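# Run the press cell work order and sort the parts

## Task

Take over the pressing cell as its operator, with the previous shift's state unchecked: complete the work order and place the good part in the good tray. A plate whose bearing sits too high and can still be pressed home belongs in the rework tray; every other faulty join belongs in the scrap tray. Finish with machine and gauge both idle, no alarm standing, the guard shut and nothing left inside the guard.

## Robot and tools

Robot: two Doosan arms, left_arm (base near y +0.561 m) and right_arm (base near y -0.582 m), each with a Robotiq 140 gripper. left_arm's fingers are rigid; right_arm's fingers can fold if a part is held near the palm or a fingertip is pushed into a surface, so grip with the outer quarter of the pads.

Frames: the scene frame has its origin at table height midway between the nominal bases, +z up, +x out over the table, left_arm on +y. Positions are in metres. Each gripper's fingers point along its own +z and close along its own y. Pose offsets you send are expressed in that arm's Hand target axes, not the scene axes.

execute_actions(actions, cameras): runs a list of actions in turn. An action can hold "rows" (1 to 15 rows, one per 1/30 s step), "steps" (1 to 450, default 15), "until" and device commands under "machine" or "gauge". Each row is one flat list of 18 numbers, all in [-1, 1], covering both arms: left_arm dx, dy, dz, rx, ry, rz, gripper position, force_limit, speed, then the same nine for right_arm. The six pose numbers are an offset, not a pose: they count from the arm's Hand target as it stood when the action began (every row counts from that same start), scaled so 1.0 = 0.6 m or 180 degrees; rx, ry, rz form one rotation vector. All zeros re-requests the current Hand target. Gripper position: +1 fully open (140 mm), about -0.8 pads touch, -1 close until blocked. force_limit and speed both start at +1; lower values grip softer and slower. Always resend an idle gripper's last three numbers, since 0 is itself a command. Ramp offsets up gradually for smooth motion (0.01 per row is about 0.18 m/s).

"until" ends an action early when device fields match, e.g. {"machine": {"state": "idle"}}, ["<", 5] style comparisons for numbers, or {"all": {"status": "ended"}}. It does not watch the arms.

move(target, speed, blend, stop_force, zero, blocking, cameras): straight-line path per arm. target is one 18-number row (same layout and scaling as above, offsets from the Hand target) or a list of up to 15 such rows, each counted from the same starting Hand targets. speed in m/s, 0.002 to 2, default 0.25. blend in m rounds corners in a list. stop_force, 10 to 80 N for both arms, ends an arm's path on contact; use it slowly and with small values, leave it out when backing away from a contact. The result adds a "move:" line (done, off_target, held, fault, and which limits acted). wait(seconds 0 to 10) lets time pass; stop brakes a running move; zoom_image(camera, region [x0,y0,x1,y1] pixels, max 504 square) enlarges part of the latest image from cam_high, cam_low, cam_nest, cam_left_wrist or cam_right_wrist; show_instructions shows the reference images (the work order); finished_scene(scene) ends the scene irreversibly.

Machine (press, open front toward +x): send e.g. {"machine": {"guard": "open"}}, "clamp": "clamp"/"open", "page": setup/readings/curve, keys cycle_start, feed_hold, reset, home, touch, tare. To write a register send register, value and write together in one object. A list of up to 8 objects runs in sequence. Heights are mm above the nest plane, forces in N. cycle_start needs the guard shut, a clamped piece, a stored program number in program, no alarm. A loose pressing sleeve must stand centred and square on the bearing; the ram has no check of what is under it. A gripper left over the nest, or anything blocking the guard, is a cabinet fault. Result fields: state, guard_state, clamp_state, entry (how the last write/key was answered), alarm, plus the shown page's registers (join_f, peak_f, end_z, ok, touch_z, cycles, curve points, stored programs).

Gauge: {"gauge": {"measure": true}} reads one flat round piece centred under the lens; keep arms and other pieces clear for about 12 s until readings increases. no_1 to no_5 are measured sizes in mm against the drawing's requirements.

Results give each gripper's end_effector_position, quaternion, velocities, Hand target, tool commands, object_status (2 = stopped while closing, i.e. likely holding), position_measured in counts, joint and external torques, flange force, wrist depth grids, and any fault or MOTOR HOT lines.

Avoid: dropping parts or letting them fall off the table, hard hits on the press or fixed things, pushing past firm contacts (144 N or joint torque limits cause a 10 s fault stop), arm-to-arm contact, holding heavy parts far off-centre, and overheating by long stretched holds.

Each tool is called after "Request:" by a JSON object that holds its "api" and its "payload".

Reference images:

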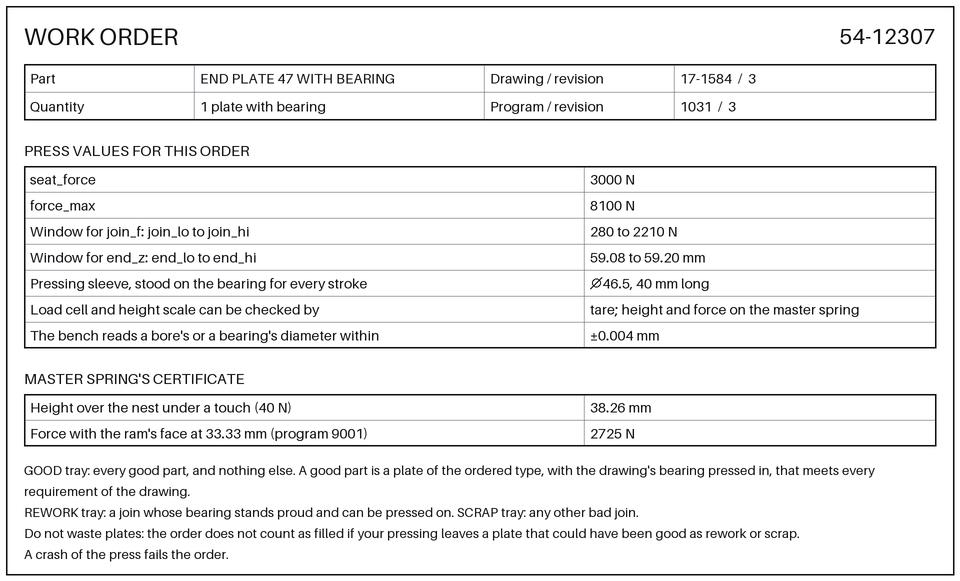

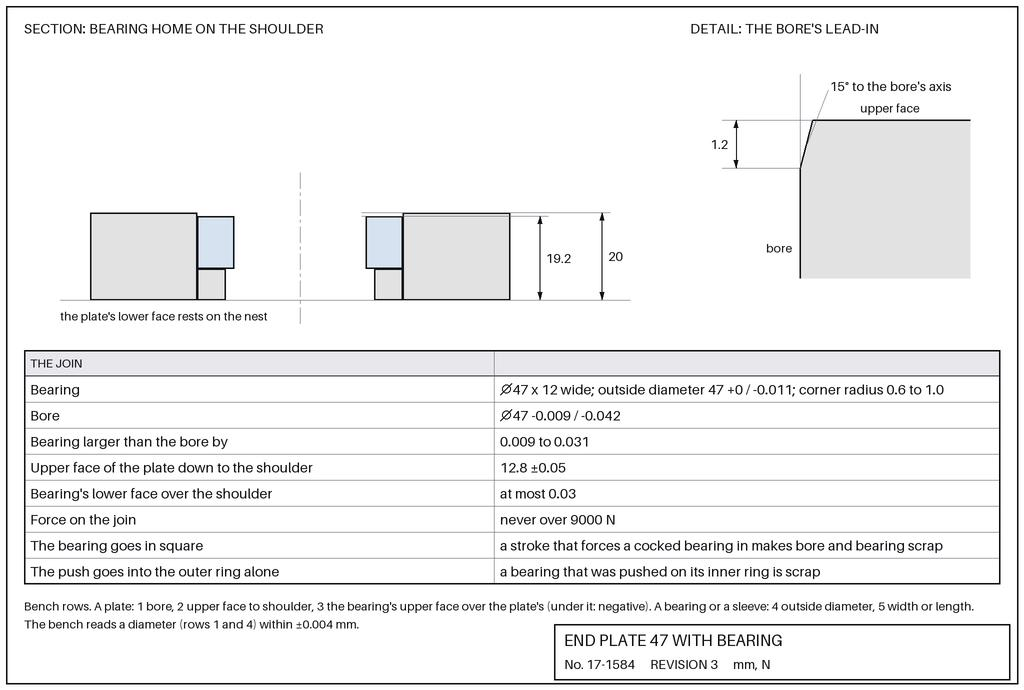

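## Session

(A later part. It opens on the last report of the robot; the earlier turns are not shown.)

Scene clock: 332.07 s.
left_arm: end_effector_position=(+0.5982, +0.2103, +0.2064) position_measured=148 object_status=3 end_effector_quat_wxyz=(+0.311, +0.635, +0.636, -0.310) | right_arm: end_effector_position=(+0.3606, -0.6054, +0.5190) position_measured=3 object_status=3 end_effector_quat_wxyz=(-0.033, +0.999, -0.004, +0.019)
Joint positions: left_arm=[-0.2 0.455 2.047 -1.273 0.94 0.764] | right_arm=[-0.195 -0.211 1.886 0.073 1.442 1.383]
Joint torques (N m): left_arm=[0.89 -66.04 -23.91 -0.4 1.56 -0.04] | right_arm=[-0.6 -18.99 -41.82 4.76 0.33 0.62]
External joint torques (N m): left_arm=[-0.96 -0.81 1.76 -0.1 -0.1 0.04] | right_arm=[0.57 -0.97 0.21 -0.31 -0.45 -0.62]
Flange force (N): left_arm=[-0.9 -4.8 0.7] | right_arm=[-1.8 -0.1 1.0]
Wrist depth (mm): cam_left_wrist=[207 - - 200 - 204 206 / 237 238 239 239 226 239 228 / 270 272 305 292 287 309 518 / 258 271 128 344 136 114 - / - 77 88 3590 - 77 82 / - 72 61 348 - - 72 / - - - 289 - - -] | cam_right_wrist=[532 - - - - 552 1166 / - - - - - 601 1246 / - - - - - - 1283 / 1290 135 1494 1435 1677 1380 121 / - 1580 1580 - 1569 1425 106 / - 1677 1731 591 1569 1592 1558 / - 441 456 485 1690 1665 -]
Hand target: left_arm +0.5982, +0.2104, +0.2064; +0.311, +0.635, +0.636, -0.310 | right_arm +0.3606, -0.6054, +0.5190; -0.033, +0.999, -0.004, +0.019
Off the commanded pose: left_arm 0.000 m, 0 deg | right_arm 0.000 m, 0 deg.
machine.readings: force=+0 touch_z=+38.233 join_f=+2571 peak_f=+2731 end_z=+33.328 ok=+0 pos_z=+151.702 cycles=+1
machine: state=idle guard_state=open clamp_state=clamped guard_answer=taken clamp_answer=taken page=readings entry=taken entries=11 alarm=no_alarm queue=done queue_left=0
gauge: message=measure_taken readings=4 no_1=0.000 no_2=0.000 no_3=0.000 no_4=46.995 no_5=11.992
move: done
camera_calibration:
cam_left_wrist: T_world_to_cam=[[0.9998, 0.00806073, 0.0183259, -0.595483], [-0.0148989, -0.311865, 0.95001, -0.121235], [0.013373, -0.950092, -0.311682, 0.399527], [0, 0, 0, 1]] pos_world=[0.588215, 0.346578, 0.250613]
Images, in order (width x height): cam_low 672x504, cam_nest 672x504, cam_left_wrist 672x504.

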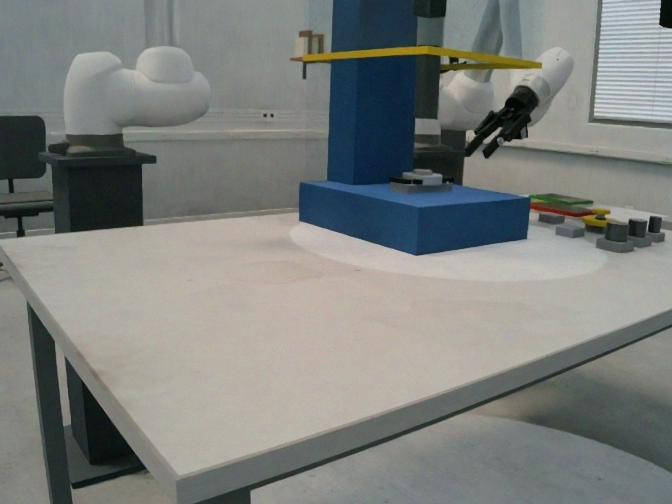

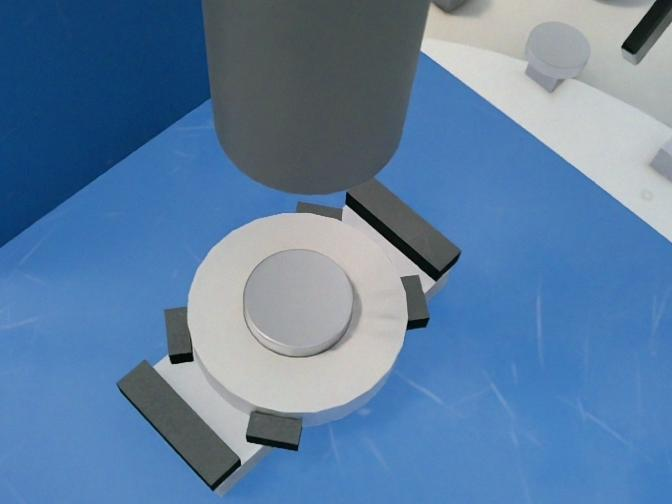

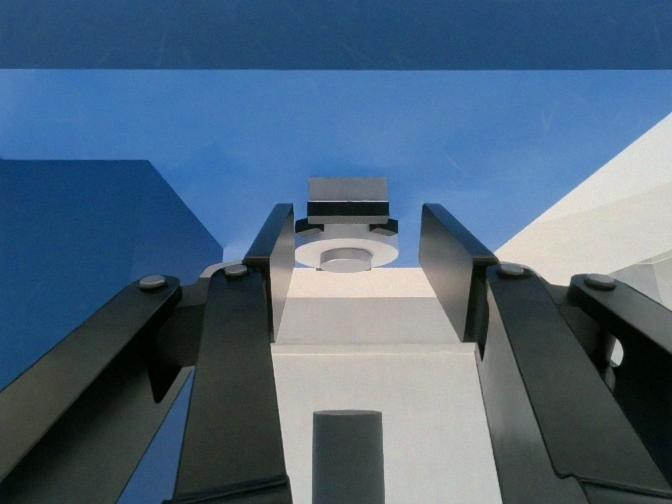

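Request:
{"api": "move", "payload": {"target": [[0.0223,0,-0.1096,0,0,0,-0.15,0,-1,0,0,0,0,0,0,1,1,1],[0.2029,0.27,-0.2433,-0.394,0,-0.308,-0.15,0,-1,0,0,0,0,0,0,1,1,1]], "speed": 0.25, "blend": [0.02,0], "cameras": ["cam_left_wrist"]}}

Request:
{"api": "zoom_image", "payload": {"camera": "cam_left_wrist", "region": [80, 0, 580, 250]}}

Scene clock: 347.07 s.
left_arm: end_effector_position=(+0.7571, +0.4023, +0.1988) position_measured=148 object_status=3 end_effector_quat_wxyz=(+0.441, +0.009, +0.897, -0.021) | right_arm: end_effector_position=(+0.3606, -0.6054, +0.5190) position_measured=3 object_status=3 end_effector_quat_wxyz=(-0.033, +0.999, -0.004, +0.019)
Joint positions: left_arm=[-0.345 0.374 2.222 -3.743 0.413 1.913] | right_arm=[-0.195 -0.211 1.886 0.073 1.442 1.383]
Joint torques (N m): left_arm=[-42.7 -62.93 -31.78 5.69 2.15 -0.05] | right_arm=[-0.75 -19.24 -41.93 4.72 0.37 0.63]
External joint torques (N m): left_arm=[42.72 -0.91 5.78 -7.22 -0.15 0.05] | right_arm=[0.63 -0.46 0.33 -0.28 -0.49 -0.63]
External joint torques when the fault began: left_arm=[51.63 -10.31 35.37 1.67 -0.35 -0.59]
Flange force (N): left_arm=[-25.1 54.6 -2.0] | right_arm=[-1.0 -0.1 1.4]
Flange force when the fault began (N): left_arm=[24.4 121.5 -36.6]
Wrist depth (mm): cam_left_wrist=[299 297 268 292 235 269 285 / 381 375 366 361 364 363 360 / 483 506 469 469 460 490 477 / 2737 656 121 2461 132 619 483 / - 77 88 2380 132 77 82 / - 72 61 - - - 72 / - - - 2433 - - -] | cam_right_wrist=[534 - - - - - 1142 / - - - - 627 - 1239 / - - - - - - 1380 / - 135 1494 1731 1444 1380 122 / - 1547 1592 720 1514 1525 106 / - 1802 1677 599 593 1569 1615 / - 444 457 484 1677 1652 1627]
Hand target: left_arm +0.7571, +0.4023, +0.1988; +0.441, +0.009, +0.897, -0.021 (not the last commanded pose) | right_arm +0.3606, -0.6054, +0.5190; -0.033, +0.999, -0.004, +0.019
Tool commands: left_gripper/position=-0.152941 left_gripper/force_limit=+0.003922 left_gripper/speed=-1.0 right_gripper/position=+1.0 right_gripper/force_limit=+1.0 right_gripper/speed=+1.0
Off the commanded pose: left_arm 0.004 m, 3 deg | right_arm 0.000 m, 0 deg.
FORCE FAULT: contact force on the left arm reached its limit, and that arm stopped for 10 seconds. The contact can be on any part of that arm, not only on its tool. That arm's remaining commands of this call were not run. That arm's target is now where it stood when the stop ended, not its last command. That arm accepts commands again.
machine.readings: force=+0 touch_z=+38.233 join_f=+2571 peak_f=+2731 end_z=+33.328 ok=+0 pos_z=+151.702 cycles=+1
machine: state=idle guard_state=open clamp_state=clamped guard_answer=taken clamp_answer=taken page=readings entry=taken entries=11 alarm=no_alarm queue=done queue_left=0
gauge: message=measure_taken readings=4 no_1=0.000 no_2=0.000 no_3=0.000 no_4=46.995 no_5=11.992
move: fault (left_arm)
camera_calibration:
cam_left_wrist: T_world_to_cam=[[0.0281999, 0.999515, -0.0132284, -0.412685], [0.307675, 0.00391211, 0.951484, -0.423253], [0.951074, -0.0309018, -0.307415, -0.503066], [0, 0, 0, 1]] pos_world=[0.620314, 0.398595, 0.242609]
Images, in order (width x height): cam_left_wrist 672x504.

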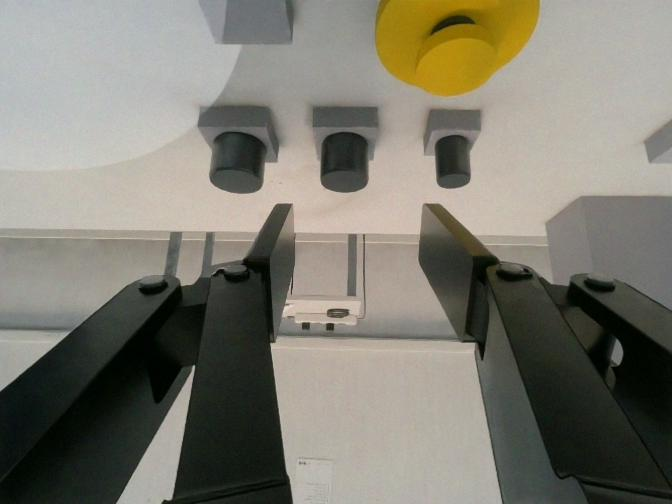

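Scaled by 1.008 from the camera's 672x504 image, which has a finer 960x720 frame.

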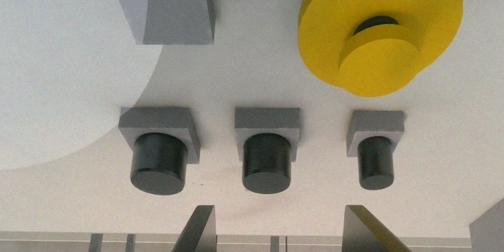

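Request:
{"api": "move", "payload": {"target": [[-0.0657,0.1667,-0.0513,0,0,0,-0.15,0,-1,0,0,0,0,0,0,1,1,1]], "speed": 0.1, "cameras": ["cam_high"]}}

Scene clock: 349.17 s.
left_arm: end_effector_position=(+0.7603, +0.5037, +0.2458) position_measured=148 object_status=3 end_effector_quat_wxyz=(+0.441, +0.009, +0.897, -0.021) | right_arm: end_effector_position=(+0.3606, -0.6054, +0.5190) position_measured=3 object_status=3 end_effector_quat_wxyz=(-0.033, +0.999, -0.004, +0.019)
Joint positions: left_arm=[-0.15 0.277 2.229 -3.414 0.286 1.736] | right_arm=[-0.195 -0.211 1.886 0.073 1.442 1.383]
Joint torques (N m): left_arm=[-0.16 -54.07 -30.03 -2.51 2.29 -0.2] | right_arm=[-0.59 -19.24 -41.95 4.78 0.32 0.67]
External joint torques (N m): left_arm=[0.17 -1.94 2.01 0.16 -0.18 0.2] | right_arm=[0.49 -0.57 0.26 -0.33 -0.44 -0.67]
Flange force (N): left_arm=[0.0 0.0 0.0] | right_arm=[-1.2 0.3 1.2]
Wrist depth (mm): cam_left_wrist=[358 354 352 349 346 344 323 / 454 393 385 416 438 412 392 / - 619 559 587 550 - - / 3000 1810 121 3842 132 109 2671 / - 77 88 2066 - 77 82 / - 72 61 1921 - - 72 / - - - 2380 - - -] | cam_right_wrist=[- - 568 541 - - 1192 / - 607 - - - - 1268 / - - - - - - 1298 / - 135 1454 1473 1547 145 122 / - 135 1592 - - 1717 105 / - 1640 673 593 596 1547 - / - 443 457 478 638 1690 -]
Hand target: left_arm +0.7603, +0.5037, +0.2458; +0.441, +0.009, +0.897, -0.021 | right_arm +0.3606, -0.6054, +0.5190; -0.033, +0.999, -0.004, +0.019
Off the commanded pose: left_arm 0.000 m, 0 deg | right_arm 0.000 m, 0 deg.
machine.readings: force=+0 touch_z=+38.233 join_f=+2571 peak_f=+2731 end_z=+33.328 ok=+0 pos_z=+151.702 cycles=+1
machine: state=idle guard_state=open clamp_state=clamped guard_answer=taken clamp_answer=taken page=readings entry=taken entries=11 alarm=no_alarm queue=done queue_left=0
gauge: message=measure_taken readings=4 no_1=0.000 no_2=0.000 no_3=0.000 no_4=46.995 no_5=11.992
move: done
Images, in order (width x height): cam_high 672x504.

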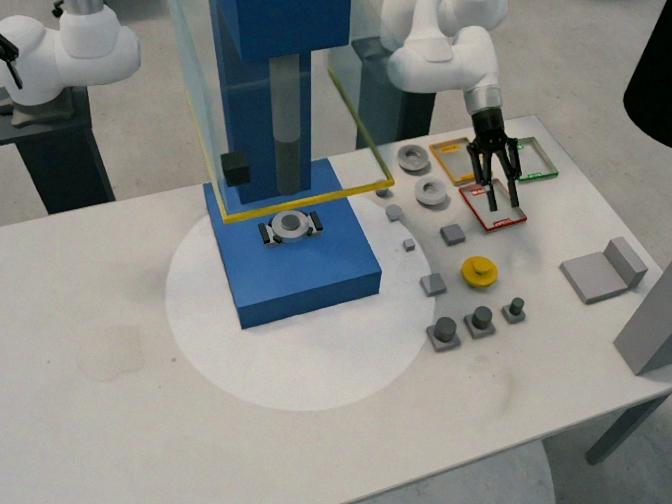

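Request:
{"api": "move", "payload": {"target": [-0.0572,-0.0453,0.3662,0.3812,0.0082,0.3062,-0.05,0,-1,0,0,0,0,0,0,1,1,1], "speed": 0.2, "cameras": ["cam_left_wrist","cam_high"]}}

Request:
{"api": "zoom_image", "payload": {"camera": "cam_left_wrist", "region": [150, 0, 500, 250]}}

Scene clock: 354.40 s.
left_arm: end_effector_position=(+0.9540, +0.4667, +0.1396) position_measured=135 object_status=3 end_effector_quat_wxyz=(+0.311, +0.636, +0.635, -0.309) | right_arm: end_effector_position=(+0.3606, -0.6054, +0.5190) position_measured=3 object_status=3 end_effector_quat_wxyz=(-0.033, +0.999, -0.004, +0.019)
Joint positions: left_arm=[0.141 0.96 1.206 -0.941 1.311 0.56] | right_arm=[-0.195 -0.211 1.886 0.073 1.442 1.383]
Joint torques (N m): left_arm=[1.4 -117.21 -34.38 0.39 1.11 0.06] | right_arm=[-0.61 -19.3 -41.89 4.76 0.28 0.62]
External joint torques (N m): left_arm=[-1.39 -0.6 1.67 -0.05 0.03 -0.05] | right_arm=[0.52 -0.44 0.17 -0.3 -0.41 -0.62]
Flange force (N): left_arm=[-1.8 -5.5 1.7] | right_arm=[-0.8 0.1 1.0]
Wrist depth (mm): cam_left_wrist=[169 184 209 148 217 219 219 / 182 274 275 226 263 276 277 / 373 371 348 319 374 377 378 / - 439 127 524 147 481 2607 / - 79 88 - 130 77 88 / - 74 64 4132 - - 76 / - - - - - - -] | cam_right_wrist=[501 - - - - 611 1192 / 552 - - 588 - - 1246 / - - - - - - - / - 135 1435 - 1435 1363 116 / - 1580 1444 - 1558 1536 106 / - 1731 - 588 1547 1592 1558 / - 440 459 479 1640 1627 1704]
Hand target: left_arm +0.9540, +0.4667, +0.1396; +0.311, +0.636, +0.635, -0.309 | right_arm +0.3606, -0.6054, +0.5190; -0.033, +0.999, -0.004, +0.019
Off the commanded pose: left_arm 0.000 m, 0 deg | right_arm 0.000 m, 0 deg.
machine.readings: force=+0 touch_z=+38.233 join_f=+2571 peak_f=+2731 end_z=+33.328 ok=+0 pos_z=+151.702 cycles=+1
machine: state=idle guard_state=open clamp_state=clamped guard_answer=taken clamp_answer=taken page=readings entry=taken entries=11 alarm=no_alarm queue=done queue_left=0
gauge: message=measure_taken readings=4 no_1=0.000 no_2=0.000 no_3=0.000 no_4=46.995 no_5=11.992
move: done
camera_calibration:
cam_left_wrist: T_world_to_cam=[[0.999799, 0.00660228, 0.0189191, -0.951382], [-0.0159097, -0.312448, 0.949802, 0.0288654], [0.0121821, -0.949912, -0.31228, 0.618769], [0, 0, 0, 1]] pos_world=[0.944112, 0.603076, 0.183812]
Images, in order (width x height): cam_high 672x504, cam_left_wrist 672x504.

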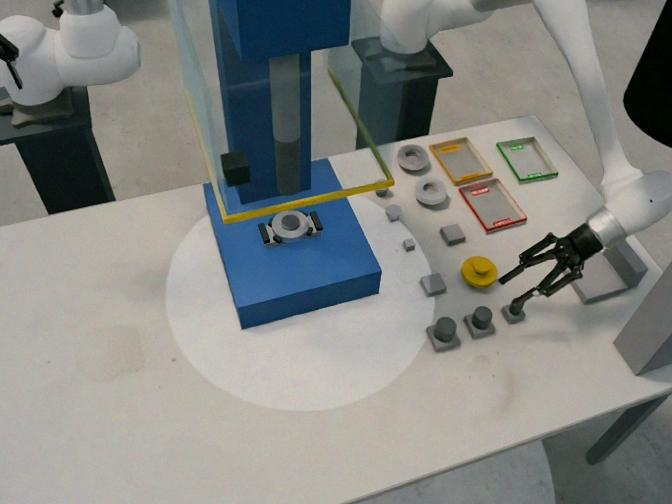

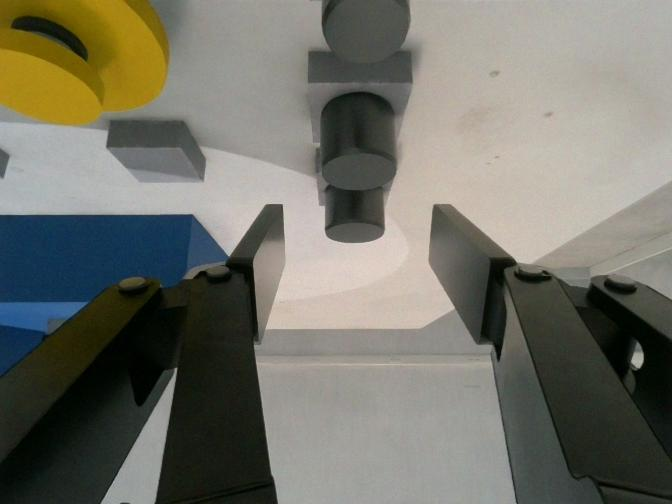

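Scaled by 1.440 from the camera's 672x504 image, which has a finer 960x720 frame.

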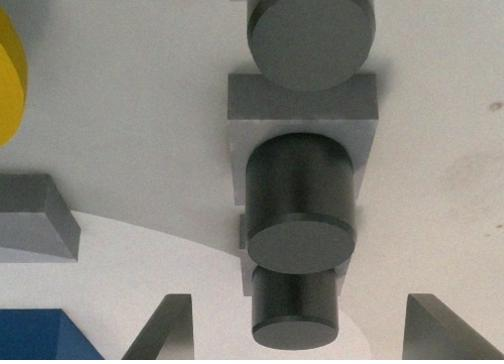

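Request:
{"api": "move", "payload": {"target": [0.0426,0.013,0.0607,0,0,0,-0.05,0,-1,0,0,0,0,0,0,1,1,1], "speed": 0.1, "cameras": ["cam_left_wrist"]}}

Request:
{"api": "zoom_image", "payload": {"camera": "cam_left_wrist", "region": [200, 50, 500, 260]}}

Scene clock: 355.63 s.
left_arm: end_effector_position=(+0.9619, +0.4538, +0.0971) position_measured=135 object_status=3 end_effector_quat_wxyz=(+0.311, +0.636, +0.635, -0.309) | right_arm: end_effector_position=(+0.3606, -0.6054, +0.5190) position_measured=3 object_status=3 end_effector_quat_wxyz=(-0.033, +0.999, -0.004, +0.019)
Joint positions: left_arm=[0.127 1.011 1.192 -0.956 1.28 0.583] | right_arm=[-0.195 -0.211 1.886 0.073 1.442 1.383]
Joint torques (N m): left_arm=[1.27 -120.87 -33.21 0.26 1.32 -0.09] | right_arm=[-0.42 -18.82 -41.96 4.74 0.31 0.6]
External joint torques (N m): left_arm=[-1.32 1.01 1.42 0.02 -0.15 0.09] | right_arm=[0.24 -0.92 0.35 -0.3 -0.43 -0.61]
Flange force (N): left_arm=[-0.2 -2.9 2.2] | right_arm=[-2.0 0.7 1.2]
Wrist depth (mm): cam_left_wrist=[153 166 166 106 166 166 167 / 157 199 210 114 200 211 211 / 260 262 285 200 285 287 288 / 407 399 127 290 147 110 406 / - 79 88 1023 676 77 88 / - 74 61 3221 3129 - 76 / - - - 3042 - - -] | cam_right_wrist=[- - - - - - 1010 / - - 623 - - - - / 697 - - - - - 1306 / - 135 1473 - 1454 1372 122 / - 1536 1603 701 1514 1494 105 / - 1773 1677 585 1677 1569 1558 / - 441 460 482 618 1652 1704]
Hand target: left_arm +0.9619, +0.4537, +0.0970; +0.311, +0.636, +0.635, -0.309 | right_arm +0.3606, -0.6054, +0.5190; -0.033, +0.999, -0.004, +0.019
Off the commanded pose: left_arm 0.000 m, 0 deg | right_arm 0.000 m, 0 deg.
machine.readings: force=+0 touch_z=+38.233 join_f=+2571 peak_f=+2731 end_z=+33.328 ok=+0 pos_z=+151.702 cycles=+1
machine: state=idle guard_state=open clamp_state=clamped guard_answer=taken clamp_answer=taken page=readings entry=taken entries=11 alarm=no_alarm queue=done queue_left=0
gauge: message=measure_taken readings=4 no_1=0.000 no_2=0.000 no_3=0.000 no_4=46.995 no_5=11.992
move: done
camera_calibration:
cam_left_wrist: T_world_to_cam=[[0.999798, 0.00657189, 0.0190144, -0.958486], [-0.0160097, -0.312448, 0.9498, 0.0652979], [0.012183, -0.949912, -0.31228, 0.593081], [0, 0, 0, 1]] pos_world=[0.952112, 0.590076, 0.141412]
Images, in order (width x height): cam_left_wrist 672x504.

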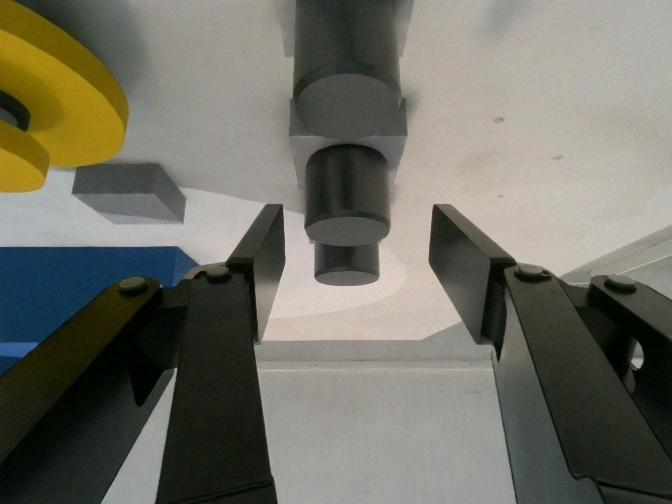

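Scaled by 1.680 from the camera's 672x504 image, which has a finer 960x720 frame.

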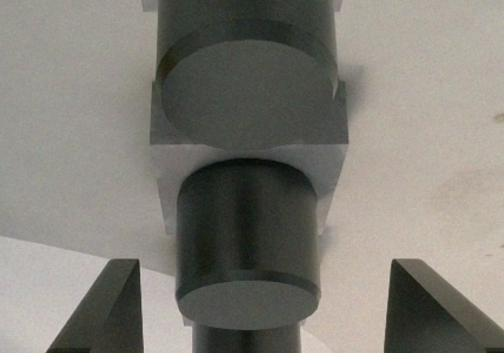

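Request:
{"api": "move", "payload": {"target": [-0.0027,-0.001,0.12,0,0,0,-0.05,0,-1,0,0,0,0,0,0,1,1,1], "speed": 0.08, "cameras": ["cam_left_wrist","cam_low"]}}

Request:
{"api": "zoom_image", "payload": {"camera": "cam_left_wrist", "region": [200, 50, 500, 260]}}

Scene clock: 357.20 s.
left_arm: end_effector_position=(+0.9615, +0.3960, +0.0540) position_measured=135 object_status=3 end_effector_quat_wxyz=(+0.311, +0.636, +0.635, -0.309) | right_arm: end_effector_position=(+0.3606, -0.6054, +0.5190) position_measured=3 object_status=3 end_effector_quat_wxyz=(-0.033, +0.999, -0.004, +0.019)
Joint positions: left_arm=[0.068 1.045 1.213 -0.999 1.21 0.605] | right_arm=[-0.195 -0.211 1.886 0.073 1.442 1.383]
Joint torques (N m): left_arm=[0.99 -118.84 -31.64 0.36 1.33 -0.03] | right_arm=[-0.64 -19.37 -41.62 4.76 0.37 0.66]
External joint torques (N m): left_arm=[-0.75 -0.57 1.62 -0.2 -0.12 0.03] | right_arm=[0.45 -0.57 -0.23 -0.29 -0.5 -0.66]
Flange force (N): left_arm=[-1.5 -5.8 0.8] | right_arm=[-0.5 0.4 0.5]
Wrist depth (mm): cam_left_wrist=[119 - - - - 114 114 / 143 151 - - - 152 144 / 191 195 195 130 140 196 197 / 231 242 127 128 132 251 307 / - 79 88 235 234 77 88 / - 74 61 2607 - - 75 / - - - 3000 - - -] | cam_right_wrist=[- 604 - - - - 1160 / - - - - - 596 1246 / - - - - - 634 1389 / - 136 1464 1372 1416 1346 122 / - 1547 1547 - 1435 1504 106 / - 1677 1704 589 597 1547 1580 / - 444 457 481 1627 1627 -]
Hand target: left_arm +0.9615, +0.3960, +0.0540; +0.311, +0.636, +0.635, -0.309 | right_arm +0.3606, -0.6054, +0.5190; -0.033, +0.999, -0.004, +0.019
Off the commanded pose: left_arm 0.000 m, 0 deg | right_arm 0.000 m, 0 deg.
machine.readings: force=+0 touch_z=+38.233 join_f=+2571 peak_f=+2731 end_z=+33.328 ok=+0 pos_z=+151.702 cycles=+1
machine: state=idle guard_state=open clamp_state=clamped guard_answer=taken clamp_answer=taken page=readings entry=taken entries=11 alarm=no_alarm queue=done queue_left=0
gauge: message=measure_taken readings=4 no_1=0.000 no_2=0.000 no_3=0.000 no_4=46.995 no_5=11.992
move: done
camera_calibration:
cam_left_wrist: T_world_to_cam=[[0.999799, 0.00660228, 0.0189191, -0.956796], [-0.0159097, -0.312448, 0.949802, 0.0881027], [0.0121821, -0.949912, -0.31228, 0.524819], [0, 0, 0, 1]] pos_world=[0.951612, 0.532376, 0.0983123]
Images, in order (width x height): cam_low 672x504, cam_left_wrist 672x504.

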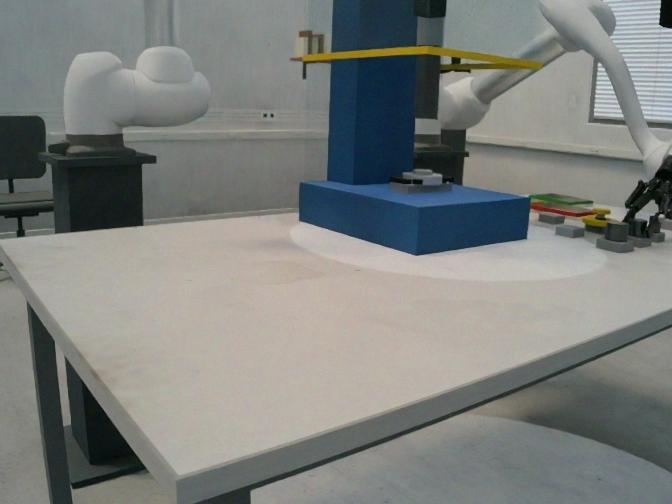

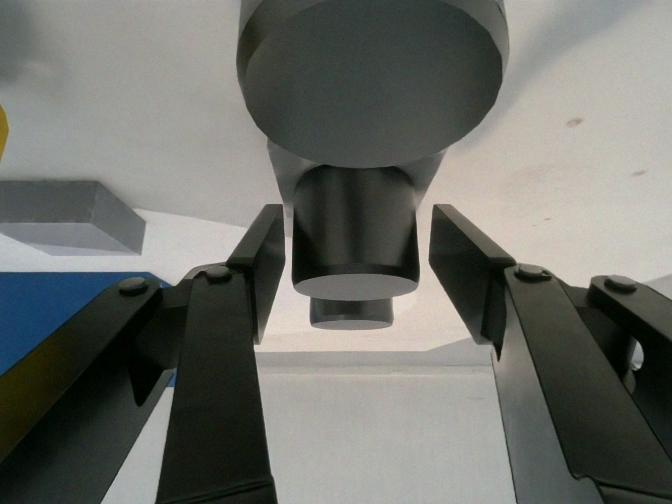

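Scaled by 1.680 from the camera's 672x504 image, which has a finer 960x720 frame.

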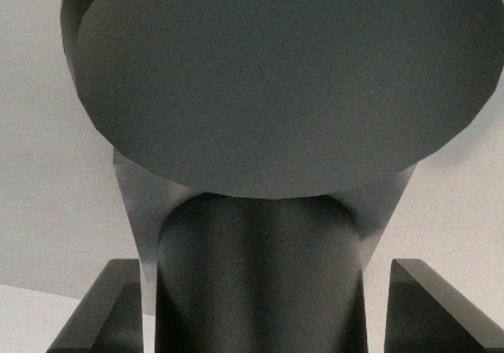

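Request:
{"api": "move", "payload": {"target": [0,0,0,0,0,0,-1,0,-1,0,0,0,0,0,0,1,1,1]}}

Request:
{"api": "execute_actions", "payload": {"actions": [{"steps":20}], "cameras": ["cam_left_wrist"]}}

Scene clock: 358.53 s.
left_arm: end_effector_position=(+0.9614, +0.3960, +0.0540) position_measured=162 object_status=0 end_effector_quat_wxyz=(+0.311, +0.636, +0.635, -0.309) | right_arm: end_effector_position=(+0.3606, -0.6054, +0.5190) position_measured=3 object_status=3 end_effector_quat_wxyz=(-0.033, +0.999, -0.004, +0.019)
Joint positions: left_arm=[0.068 1.046 1.213 -0.999 1.21 0.605] | right_arm=[-0.195 -0.211 1.886 0.073 1.442 1.383]
Joint torques (N m): left_arm=[-3.04 -111.91 -30.57 0.15 -0.77 0.12] | right_arm=[-0.48 -19.18 -42.03 4.78 0.34 0.6]
External joint torques (N m): left_arm=[3.25 -8.71 0.17 0 1.99 -0.12] | right_arm=[0.39 -0.76 0.34 -0.32 -0.46 -0.6]
Flange force (N): left_arm=[-6.2 -10.4 -9.4] | right_arm=[-1.6 0.3 1.3]
Wrist depth (mm): cam_left_wrist=[118 - - - - 114 114 / 143 151 - - - 152 144 / 191 195 210 131 149 196 196 / 231 242 248 129 132 275 307 / - 77 88 234 135 77 77 / - 76 61 2920 - - 74 / - - - 2808 - - -] | cam_right_wrist=[533 - - - 572 559 1198 / 552 - - - - - 1205 / - - - - - 1473 1298 / - 135 1473 - 1416 1389 122 / - 1514 1665 762 1514 1454 105 / - 1717 1665 585 561 1514 1525 / - 444 460 487 613 1627 1627]
Hand target: left_arm +0.9615, +0.3960, +0.0540; +0.311, +0.636, +0.635, -0.309 | right_arm +0.3606, -0.6054, +0.5190; -0.033, +0.999, -0.004, +0.019
Off the commanded pose: left_arm 0.000 m, 0 deg | right_arm 0.000 m, 0 deg.
machine.readings: force=+0 touch_z=+38.233 join_f=+2571 peak_f=+2731 end_z=+33.328 ok=+0 pos_z=+151.702 cycles=+1
machine: state=idle guard_state=open clamp_state=clamped guard_answer=taken clamp_answer=taken page=readings entry=taken entries=11 alarm=no_alarm queue=done queue_left=0
gauge: message=measure_taken readings=4 no_1=0.000 no_2=0.000 no_3=0.000 no_4=46.995 no_5=11.992
move: done

Scene clock: 359.40 s.
left_arm: end_effector_position=(+0.9615, +0.3960, +0.0540) position_measured=162 object_status=2 end_effector_quat_wxyz=(+0.311, +0.636, +0.635, -0.309) | right_arm: end_effector_position=(+0.3606, -0.6054, +0.5190) position_measured=3 object_status=3 end_effector_quat_wxyz=(-0.033, +0.999, -0.004, +0.019)
Joint positions: left_arm=[0.068 1.046 1.213 -0.999 1.21 0.605] | right_arm=[-0.195 -0.211 1.886 0.073 1.442 1.383]
Joint torques (N m): left_arm=[-2.83 -112.34 -31 0.06 -0.86 0.21] | right_arm=[-0.65 -19.27 -41.92 4.72 0.33 0.69]
External joint torques (N m): left_arm=[2.78 -6.45 1.15 0.08 2.06 -0.21] | right_arm=[0.62 -0.49 0.32 -0.27 -0.45 -0.69]
Flange force (N): left_arm=[-4.7 -10.0 -7.8] | right_arm=[-1.1 0.1 1.3]
Wrist depth (mm): cam_left_wrist=[118 - - - - 114 114 / 143 151 - - - 152 144 / 191 195 210 131 149 196 197 / 231 247 248 129 132 275 308 / - 77 88 226 135 77 81 / - 76 61 - - - 74 / - - - - - - -] | cam_right_wrist=[510 - - - - - 1205 / 534 - - - - 597 1246 / - - 640 - - 1090 1298 / - 135 1444 1464 1389 1407 121 / - 1547 1525 924 1444 1514 105 / - 1704 - 593 588 1615 1569 / - 446 454 481 1652 1665 1704]
Hand target: left_arm +0.9615, +0.3960, +0.0540; +0.311, +0.636, +0.635, -0.309 | right_arm +0.3606, -0.6054, +0.5190; -0.033, +0.999, -0.004, +0.019
Tool commands: left_gripper/position=-1.0 left_gripper/force_limit=+0.0 left_gripper/speed=-1.0 right_gripper/position=+1.0 right_gripper/force_limit=+1.0 right_gripper/speed=+1.0
Off the commanded pose: left_arm 0.000 m, 0 deg | right_arm 0.000 m, 0 deg.
machine.readings: force=+0 touch_z=+38.233 join_f=+2571 peak_f=+2731 end_z=+33.328 ok=+0 pos_z=+151.702 cycles=+1
machine: state=idle guard_state=open clamp_state=clamped guard_answer=taken clamp_answer=taken page=readings entry=taken entries=11 alarm=no_alarm queue=done queue_left=0
gauge: message=measure_taken readings=4 no_1=0.000 no_2=0.000 no_3=0.000 no_4=46.995 no_5=11.992
camera_calibration:
cam_left_wrist: T_world_to_cam=[[0.999799, 0.00660228, 0.0189191, -0.956793], [-0.0159097, -0.312448, 0.949802, 0.0881664], [0.0121821, -0.949912, -0.31228, 0.524693], [0, 0, 0, 1]] pos_world=[0.951612, 0.532276, 0.0982123]
Images, in order (width x height): cam_left_wrist 672x504.

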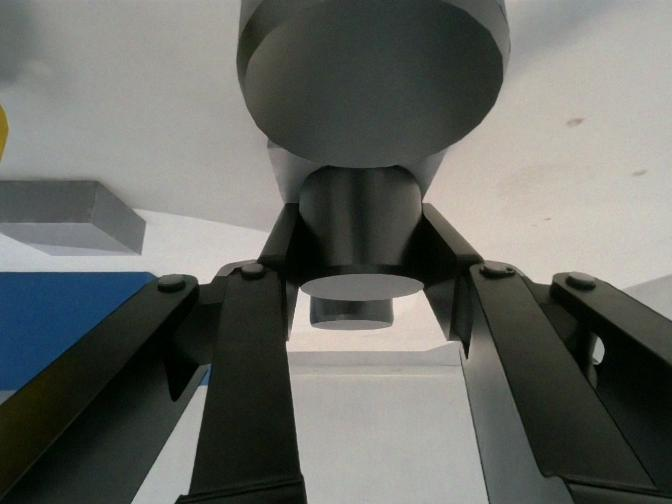

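Request:
{"api": "move", "payload": {"target": [0,0,0,0,0,0,-0.08,0,-1,0,0,0,0,0,0,1,1,1]}}

Request:
{"api": "move", "payload": {"target": [0.0018,0,0.0004,0,-0.0333,0,-0.08,0,-1,0,0,0,0,0,0,1,1,1], "speed": 0.04}}

Request:
{"api": "move", "payload": {"target": [0,0,0,0,0,0,-1,0,-1,0,0,0,0,0,0,1,1,1]}}

Request:
{"api": "execute_actions", "payload": {"actions": [{"steps":20}], "cameras": ["cam_left_wrist"]}}

Scene clock: 361.30 s.
left_arm: end_effector_position=(+0.9615, +0.3960, +0.0540) position_measured=139 object_status=0 end_effector_quat_wxyz=(+0.311, +0.636, +0.635, -0.309) | right_arm: end_effector_position=(+0.3606, -0.6054, +0.5190) position_measured=3 object_status=3 end_effector_quat_wxyz=(-0.033, +0.999, -0.004, +0.019)
Joint positions: left_arm=[0.068 1.046 1.213 -0.999 1.21 0.605] | right_arm=[-0.195 -0.211 1.886 0.073 1.442 1.383]
Joint torques (N m): left_arm=[1.37 -118.85 -32.1 0.12 1.36 -0.12] | right_arm=[-0.67 -19.21 -41.77 4.8 0.34 0.64]
External joint torques (N m): left_arm=[-1.26 -0.86 2 0.03 -0.15 0.12] | right_arm=[0.5 -0.65 -0.1 -0.33 -0.47 -0.65]
Flange force (N): left_arm=[-2.1 -7.3 1.0] | right_arm=[-0.8 0.2 0.6]
Wrist depth (mm): cam_left_wrist=[118 - - - - 114 114 / 143 151 - - - 152 144 / 191 194 194 130 149 196 196 / 231 242 122 128 132 251 277 / - 82 88 234 234 77 85 / - 72 61 - - - 74 / - - - 3221 2959 - -] | cam_right_wrist=[- - - - 562 - 1136 / - - - - - - 1261 / - 649 - - - - 1298 / - 136 1494 - 1444 145 122 / - 135 1603 - 1473 1464 105 / - 1773 1652 593 601 1536 1547 / - 443 456 481 1731 1665 1665]
Hand target: left_arm +0.9615, +0.3960, +0.0540; +0.311, +0.636, +0.635, -0.309 | right_arm +0.3606, -0.6054, +0.5190; -0.033, +0.999, -0.004, +0.019
Off the commanded pose: left_arm 0.000 m, 0 deg | right_arm 0.000 m, 0 deg.
machine.readings: force=+0 touch_z=+38.233 join_f=+2571 peak_f=+2731 end_z=+33.328 ok=+0 pos_z=+151.702 cycles=+1
machine: state=idle guard_state=open clamp_state=clamped guard_answer=taken clamp_answer=taken page=readings entry=taken entries=11 alarm=no_alarm queue=done queue_left=0
gauge: message=measure_taken readings=4 no_1=0.000 no_2=0.000 no_3=0.000 no_4=46.995 no_5=11.992
move: done

Scene clock: 362.90 s.
left_arm: end_effector_position=(+0.9615, +0.3965, +0.0530) position_measured=139 object_status=3 end_effector_quat_wxyz=(+0.344, +0.619, +0.618, -0.342) | right_arm: end_effector_position=(+0.3606, -0.6054, +0.5190) position_measured=3 object_status=3 end_effector_quat_wxyz=(-0.033, +0.999, -0.004, +0.019)
Joint positions: left_arm=[0.089 1.081 1.201 -1.084 1.274 0.663] | right_arm=[-0.195 -0.211 1.886 0.073 1.442 1.383]
Joint torques (N m): left_arm=[1.16 -120.66 -30.93 -0.41 1.48 -0.11] | right_arm=[-0.83 -19.03 -42.03 4.74 0.35 0.61]
External joint torques (N m): left_arm=[-1.41 -0.2 1.58 0.18 -0.06 0.11] | right_arm=[0.81 -0.92 0.24 -0.28 -0.47 -0.62]
Flange force (N): left_arm=[-1.5 -5.0 1.4] | right_arm=[-1.6 -0.6 1.2]
Wrist depth (mm): cam_left_wrist=[- - - - - 106 106 / 139 - - - - 140 140 / 188 - - - - 205 206 / - 321 119 125 132 284 328 / - 82 88 3269 - 77 85 / - 72 61 - - - 74 / - - - 2959 - - -] | cam_right_wrist=[527 - - - 566 - 1179 / 552 - 611 - - - 1253 / - - - - - - 1306 / - 136 1416 1398 1494 - 121 / - 1536 1592 - 1398 1473 105 / - 1504 1690 583 580 - - / - 442 463 482 1690 1640 1704]
Hand target: left_arm +0.9615, +0.3965, +0.0530; +0.344, +0.619, +0.618, -0.342 | right_arm +0.3606, -0.6054, +0.5190; -0.033, +0.999, -0.004, +0.019
Off the commanded pose: left_arm 0.000 m, 0 deg | right_arm 0.000 m, 0 deg.
machine.readings: force=+0 touch_z=+38.233 join_f=+2571 peak_f=+2731 end_z=+33.328 ok=+0 pos_z=+151.702 cycles=+1
machine: state=idle guard_state=open clamp_state=clamped guard_answer=taken clamp_answer=taken page=readings entry=taken entries=11 alarm=no_alarm queue=done queue_left=0
gauge: message=measure_taken readings=4 no_1=0.000 no_2=0.000 no_3=0.000 no_4=46.995 no_5=11.992
move: done

Scene clock: 363.83 s.
left_arm: end_effector_position=(+0.9615, +0.3965, +0.0530) position_measured=162 object_status=0 end_effector_quat_wxyz=(+0.344, +0.618, +0.618, -0.342) | right_arm: end_effector_position=(+0.3606, -0.6054, +0.5190) position_measured=3 object_status=3 end_effector_quat_wxyz=(-0.033, +0.999, -0.004, +0.019)
Joint positions: left_arm=[0.089 1.081 1.201 -1.084 1.274 0.663] | right_arm=[-0.195 -0.211 1.886 0.073 1.442 1.383]
Joint torques (N m): left_arm=[-0.09 -117.23 -30.3 0.01 0.59 0.06] | right_arm=[-0.85 -18.88 -41.93 4.75 0.36 0.65]
External joint torques (N m): left_arm=[0.15 -3.17 1.17 -0.23 0.83 -0.06] | right_arm=[0.76 -1 0.21 -0.29 -0.48 -0.66]
Flange force (N): left_arm=[-3.7 -7.0 -2.0] | right_arm=[-1.7 -0.4 1.1]
Wrist depth (mm): cam_left_wrist=[- - - - - 106 106 / 139 - - - - 140 140 / 187 - - - - 204 206 / - 322 122 126 128 326 327 / - 77 88 251 118 77 77 / - 76 61 - - - 74 / - - - 3369 - - -] | cam_right_wrist=[- - - - - - 1172 / - - - - - - 1275 / - - - - - - 1306 / - 136 1473 1504 - - 122 / - 1569 1536 771 1525 1494 105 / - 1745 1615 591 596 1652 1569 / - 441 458 475 1627 1704 1640]
Hand target: left_arm +0.9615, +0.3965, +0.0530; +0.344, +0.619, +0.618, -0.342 | right_arm +0.3606, -0.6054, +0.5190; -0.033, +0.999, -0.004, +0.019
Off the commanded pose: left_arm 0.000 m, 0 deg | right_arm 0.000 m, 0 deg.
machine.readings: force=+0 touch_z=+38.233 join_f=+2571 peak_f=+2731 end_z=+33.328 ok=+0 pos_z=+151.702 cycles=+1
machine: state=idle guard_state=open clamp_state=clamped guard_answer=taken clamp_answer=taken page=readings entry=taken entries=11 alarm=no_alarm queue=done queue_left=0
gauge: message=measure_taken readings=4 no_1=0.000 no_2=0.000 no_3=0.000 no_4=46.995 no_5=11.992
move: done

Scene clock: 364.70 s.
left_arm: end_effector_position=(+0.9615, +0.3965, +0.0530) position_measured=162 object_status=2 end_effector_quat_wxyz=(+0.344, +0.618, +0.618, -0.342) | right_arm: end_effector_position=(+0.3606, -0.6054, +0.5190) position_measured=3 object_status=3 end_effector_quat_wxyz=(-0.033, +0.999, -0.004, +0.019)
Joint positions: left_arm=[0.089 1.081 1.201 -1.084 1.274 0.663] | right_arm=[-0.195 -0.211 1.886 0.073 1.442 1.383]
Joint torques (N m): left_arm=[0.15 -117.16 -30.32 0.06 0.61 0.07] | right_arm=[-0.38 -19.43 -41.97 4.74 0.35 0.67]
External joint torques (N m): left_arm=[0.09 -3.08 1.19 -0.27 0.8 -0.07] | right_arm=[0.39 -0.32 0.43 -0.29 -0.47 -0.67]
Flange force (N): left_arm=[-3.7 -7.0 -1.9] | right_arm=[-1.0 0.6 1.5]
Wrist depth (mm): cam_left_wrist=[- - - - - 106 106 / 139 - - - - 140 140 / 187 - - - - 205 205 / - 322 122 126 129 327 327 / - 77 88 3174 118 77 82 / - 76 61 2882 - - 74 / - - - 2671 - - -] | cam_right_wrist=[- - - - - - 1212 / - - - - - - 1246 / - - - - - - 1306 / 1298 135 1444 1464 1398 1398 122 / - 1580 1525 739 1536 1525 105 / - 1603 1592 580 1558 1398 1558 / - 444 461 484 1640 1731 1690]
Hand target: left_arm +0.9615, +0.3965, +0.0530; +0.344, +0.619, +0.618, -0.342 | right_arm +0.3606, -0.6054, +0.5190; -0.033, +0.999, -0.004, +0.019
Tool commands: left_gripper/position=-1.0 left_gripper/force_limit=+0.0 left_gripper/speed=-1.0 right_gripper/position=+1.0 right_gripper/force_limit=+1.0 right_gripper/speed=+1.0
Off the commanded pose: left_arm 0.000 m, 0 deg | right_arm 0.000 m, 0 deg.
machine.readings: force=+0 touch_z=+38.233 join_f=+2571 peak_f=+2731 end_z=+33.328 ok=+0 pos_z=+151.702 cycles=+1
machine: state=idle guard_state=open clamp_state=clamped guard_answer=taken clamp_answer=taken page=readings entry=taken entries=11 alarm=no_alarm queue=done queue_left=0
gauge: message=measure_taken readings=4 no_1=0.000 no_2=0.000 no_3=0.000 no_4=46.995 no_5=11.992
camera_calibration:
cam_left_wrist: T_world_to_cam=[[0.9998, 0.00832672, 0.0181833, -0.957395], [-0.0160116, -0.211506, 0.977246, 0.0478933], [0.0119831, -0.977341, -0.21133, 0.530615], [0, 0, 0, 1]] pos_world=[0.951612, 0.536693, 0.0827401]
Images, in order (width x height): cam_left_wrist 672x504.

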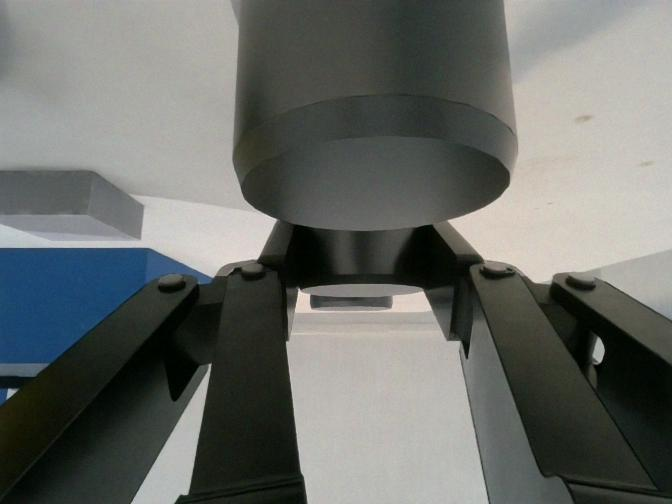

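Request:
{"api": "move", "payload": {"target": [[-0.1555,0,-0.0972,0,0,0,-1,0,-1,0,0,0,0,0,0,1,1,1],[-0.2435,-0.2692,-0.1984,0,0,0,-1,0,-1,0,0,0,0,0,0,1,1,1],[-0.3336,-0.6025,0.0401,0,0,0,-1,0,-1,0,0,0,0,0,0,1,1,1]], "speed": [0.1,0.2,0.2], "blend": [0.03,0.03,0], "cameras": ["cam_left_wrist","cam_high","cam_nest"]}}

Scene clock: 373.20 s.
left_arm: end_effector_position=(+0.5998, +0.2698, +0.2093) position_measured=162 object_status=2 end_effector_quat_wxyz=(+0.344, +0.619, +0.618, -0.342) | right_arm: end_effector_position=(+0.3606, -0.6054, +0.5190) position_measured=3 object_status=3 end_effector_quat_wxyz=(-0.033, +0.999, -0.004, +0.019)
Joint positions: left_arm=[-0.069 0.488 2.064 -1.292 1.075 0.891] | right_arm=[-0.195 -0.211 1.886 0.073 1.442 1.383]
Joint torques (N m): left_arm=[1.47 -70.9 -24.66 -1.52 3.07 -0.16] | right_arm=[-0.95 -19.41 -41.84 4.76 0.29 0.67]
External joint torques (N m): left_arm=[-1.46 2.05 4.4 0.89 -1.27 0.16] | right_arm=[0.85 -0.57 -0.02 -0.28 -0.41 -0.67]
Flange force (N): left_arm=[2.5 -6.8 4.3] | right_arm=[-0.7 -0.5 0.7]
Wrist depth (mm): cam_left_wrist=[- 259 - - - - 264 / - - - - - - 278 / 324 323 352 132 323 328 563 / 318 318 136 127 130 - - / - 77 88 2959 118 77 77 / - 76 61 366 - - 74 / - - - 354 - - -] | cam_right_wrist=[547 - 578 - - - 1218 / 553 - - - - - 1192 / 681 611 - - - 620 1275 / - 135 1473 - 1398 1425 122 / - 1547 1592 765 1504 1483 105 / - 1731 1665 586 602 1569 1580 / - 444 456 480 607 1592 -]
Hand target: left_arm +0.5997, +0.2698, +0.2093; +0.344, +0.619, +0.618, -0.342 | right_arm +0.3606, -0.6054, +0.5190; -0.033, +0.999, -0.004, +0.019
Off the commanded pose: left_arm 0.000 m, 0 deg | right_arm 0.000 m, 0 deg.
machine.readings: force=+0 touch_z=+38.233 join_f=+2571 peak_f=+2731 end_z=+33.328 ok=+0 pos_z=+151.702 cycles=+1
machine: state=idle guard_state=open clamp_state=clamped guard_answer=taken clamp_answer=taken page=readings entry=taken entries=11 alarm=no_alarm queue=done queue_left=0
gauge: message=measure_taken readings=4 no_1=0.000 no_2=0.000 no_3=0.000 no_4=46.995 no_5=11.992
move: done
camera_calibration:
cam_left_wrist: T_world_to_cam=[[0.9998, 0.00832486, 0.018184, -0.597556], [-0.0160115, -0.211602, 0.977225, -0.137493], [0.011983, -0.977321, -0.211426, 0.444186], [0, 0, 0, 1]] pos_world=[0.589912, 0.409993, 0.23914]
Images, in order (width x height): cam_high 672x504, cam_nest 672x504, cam_left_wrist 672x504.

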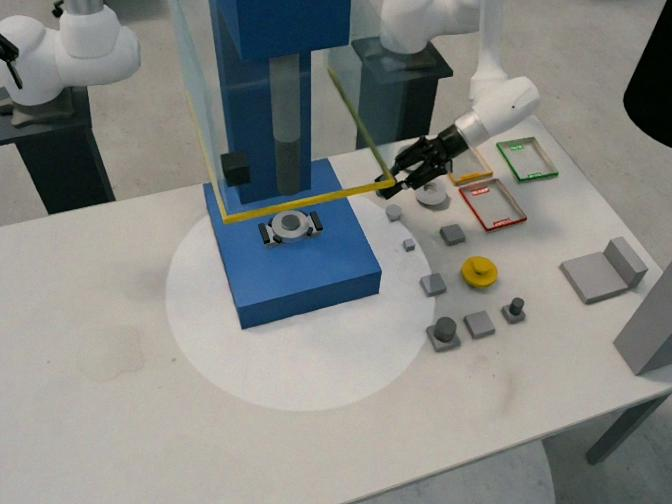

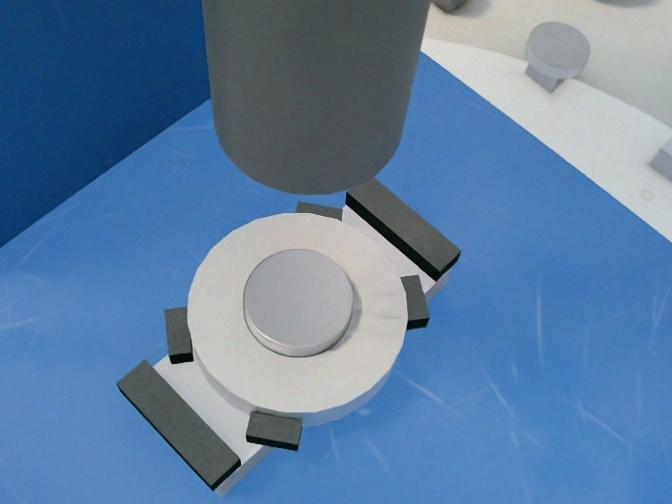

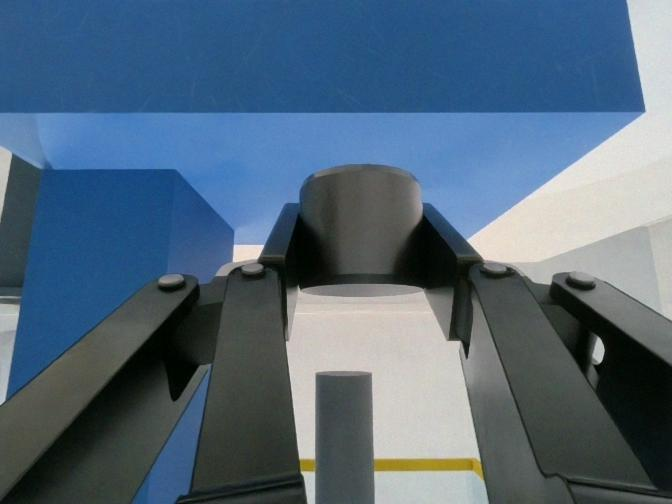

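Request:
{"api": "move", "payload": {"target": [-0.1976,-0.0017,0.3832,0,0,0,-1,0,-1,0,0,0,0,0,0,1,1,1], "speed": 0.12, "cameras": ["cam_left_wrist","cam_nest"]}}

Request:
{"api": "zoom_image", "payload": {"camera": "cam_nest", "region": [200, 160, 420, 380]}}

Request:
{"api": "zoom_image", "payload": {"camera": "cam_left_wrist", "region": [220, 80, 500, 280]}}

Scene clock: 376.00 s.
left_arm: end_effector_position=(+0.5990, +0.0120, +0.1881) position_measured=162 object_status=2 end_effector_quat_wxyz=(+0.344, +0.618, +0.618, -0.342) | right_arm: end_effector_position=(+0.3606, -0.6054, +0.5190) position_measured=3 object_status=3 end_effector_quat_wxyz=(-0.033, +0.999, -0.004, +0.019)
Joint positions: left_arm=[-0.467 0.576 1.957 -1.588 0.856 0.833] | right_arm=[-0.195 -0.211 1.886 0.073 1.442 1.383]
Joint torques (N m): left_arm=[2.19 -80.65 -25.72 -2.04 3.03 -0.06] | right_arm=[-0.6 -18.99 -41.87 4.74 0.34 0.65]
External joint torques (N m): left_arm=[-1.93 3.06 4.15 0.83 -1.34 0.06] | right_arm=[0.53 -0.92 0.13 -0.28 -0.46 -0.66]
Flange force (N): left_arm=[3.0 -5.7 2.8] | right_arm=[-1.6 0.1 0.9]
Wrist depth (mm): cam_left_wrist=[154 154 124 118 116 155 156 / 190 203 151 132 132 204 205 / 201 255 272 132 164 324 560 / 201 2920 122 127 129 894 887 / - 77 88 2704 118 77 77 / - 76 61 - - - 74 / - - - 2671 - - -] | cam_right_wrist=[580 593 599 - - 541 1179 / - - 621 - - - 1246 / - - - - - 1179 1380 / 1306 136 1454 1525 1454 1389 121 / - 118 1704 720 1483 1473 105 / - 1965 1773 596 604 1731 - / - 444 457 479 1665 1665 1677]
Hand target: left_arm +0.5989, +0.0120, +0.1881; +0.344, +0.619, +0.618, -0.342 | right_arm +0.3606, -0.6054, +0.5190; -0.033, +0.999, -0.004, +0.019
Off the commanded pose: left_arm 0.000 m, 0 deg | right_arm 0.000 m, 0 deg.
machine.readings: force=+0 touch_z=+38.233 join_f=+2571 peak_f=+2731 end_z=+33.328 ok=+0 pos_z=+151.702 cycles=+1
machine: state=idle guard_state=open clamp_state=clamped guard_answer=taken clamp_answer=taken page=readings entry=taken entries=11 alarm=no_alarm queue=done queue_left=0
gauge: message=measure_taken readings=4 no_1=0.000 no_2=0.000 no_3=0.000 no_4=46.995 no_5=11.992
move: done
camera_calibration:
cam_left_wrist: T_world_to_cam=[[0.9998, 0.00832664, 0.0181837, -0.594224], [-0.016012, -0.211506, 0.977246, -0.171358], [0.0119831, -0.977341, -0.21133, 0.187743], [0, 0, 0, 1]] pos_world=[0.589112, 0.152193, 0.21794]
Images, in order (width x height): cam_nest 672x504, cam_left_wrist 672x504.

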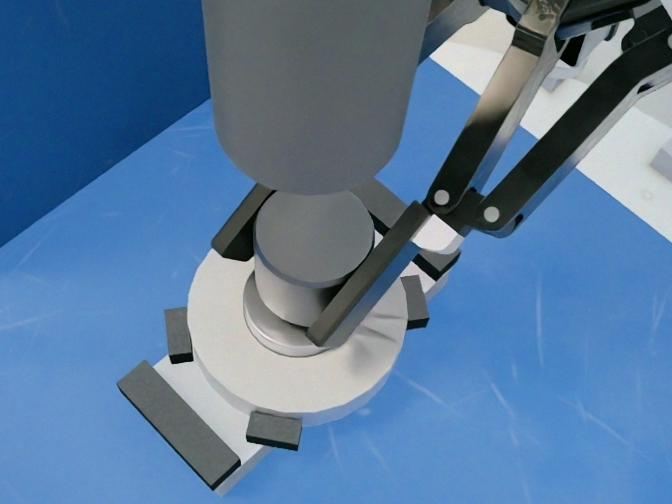

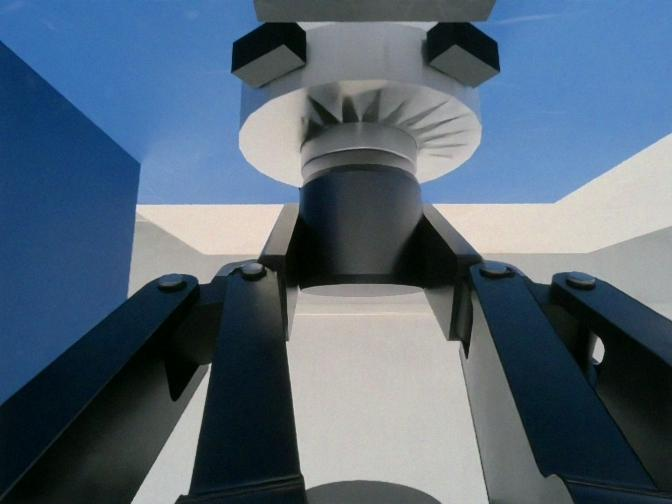

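Scaled by 2.291 from the camera's 672x504 image, which has a finer 960x720 frame.

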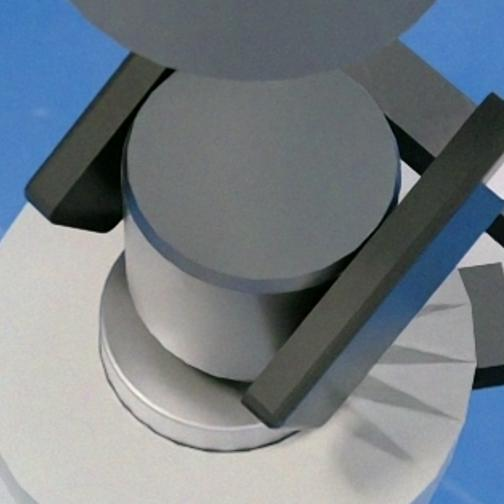

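Scaled by 1.800 from the camera's 672x504 image, which has a finer 960x720 frame.

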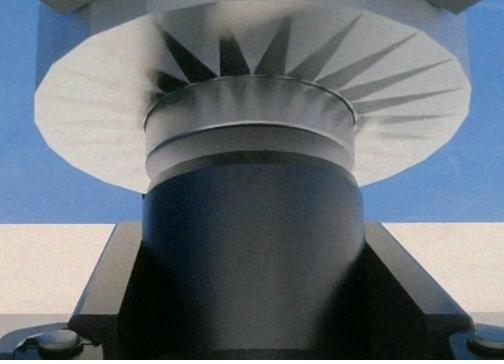

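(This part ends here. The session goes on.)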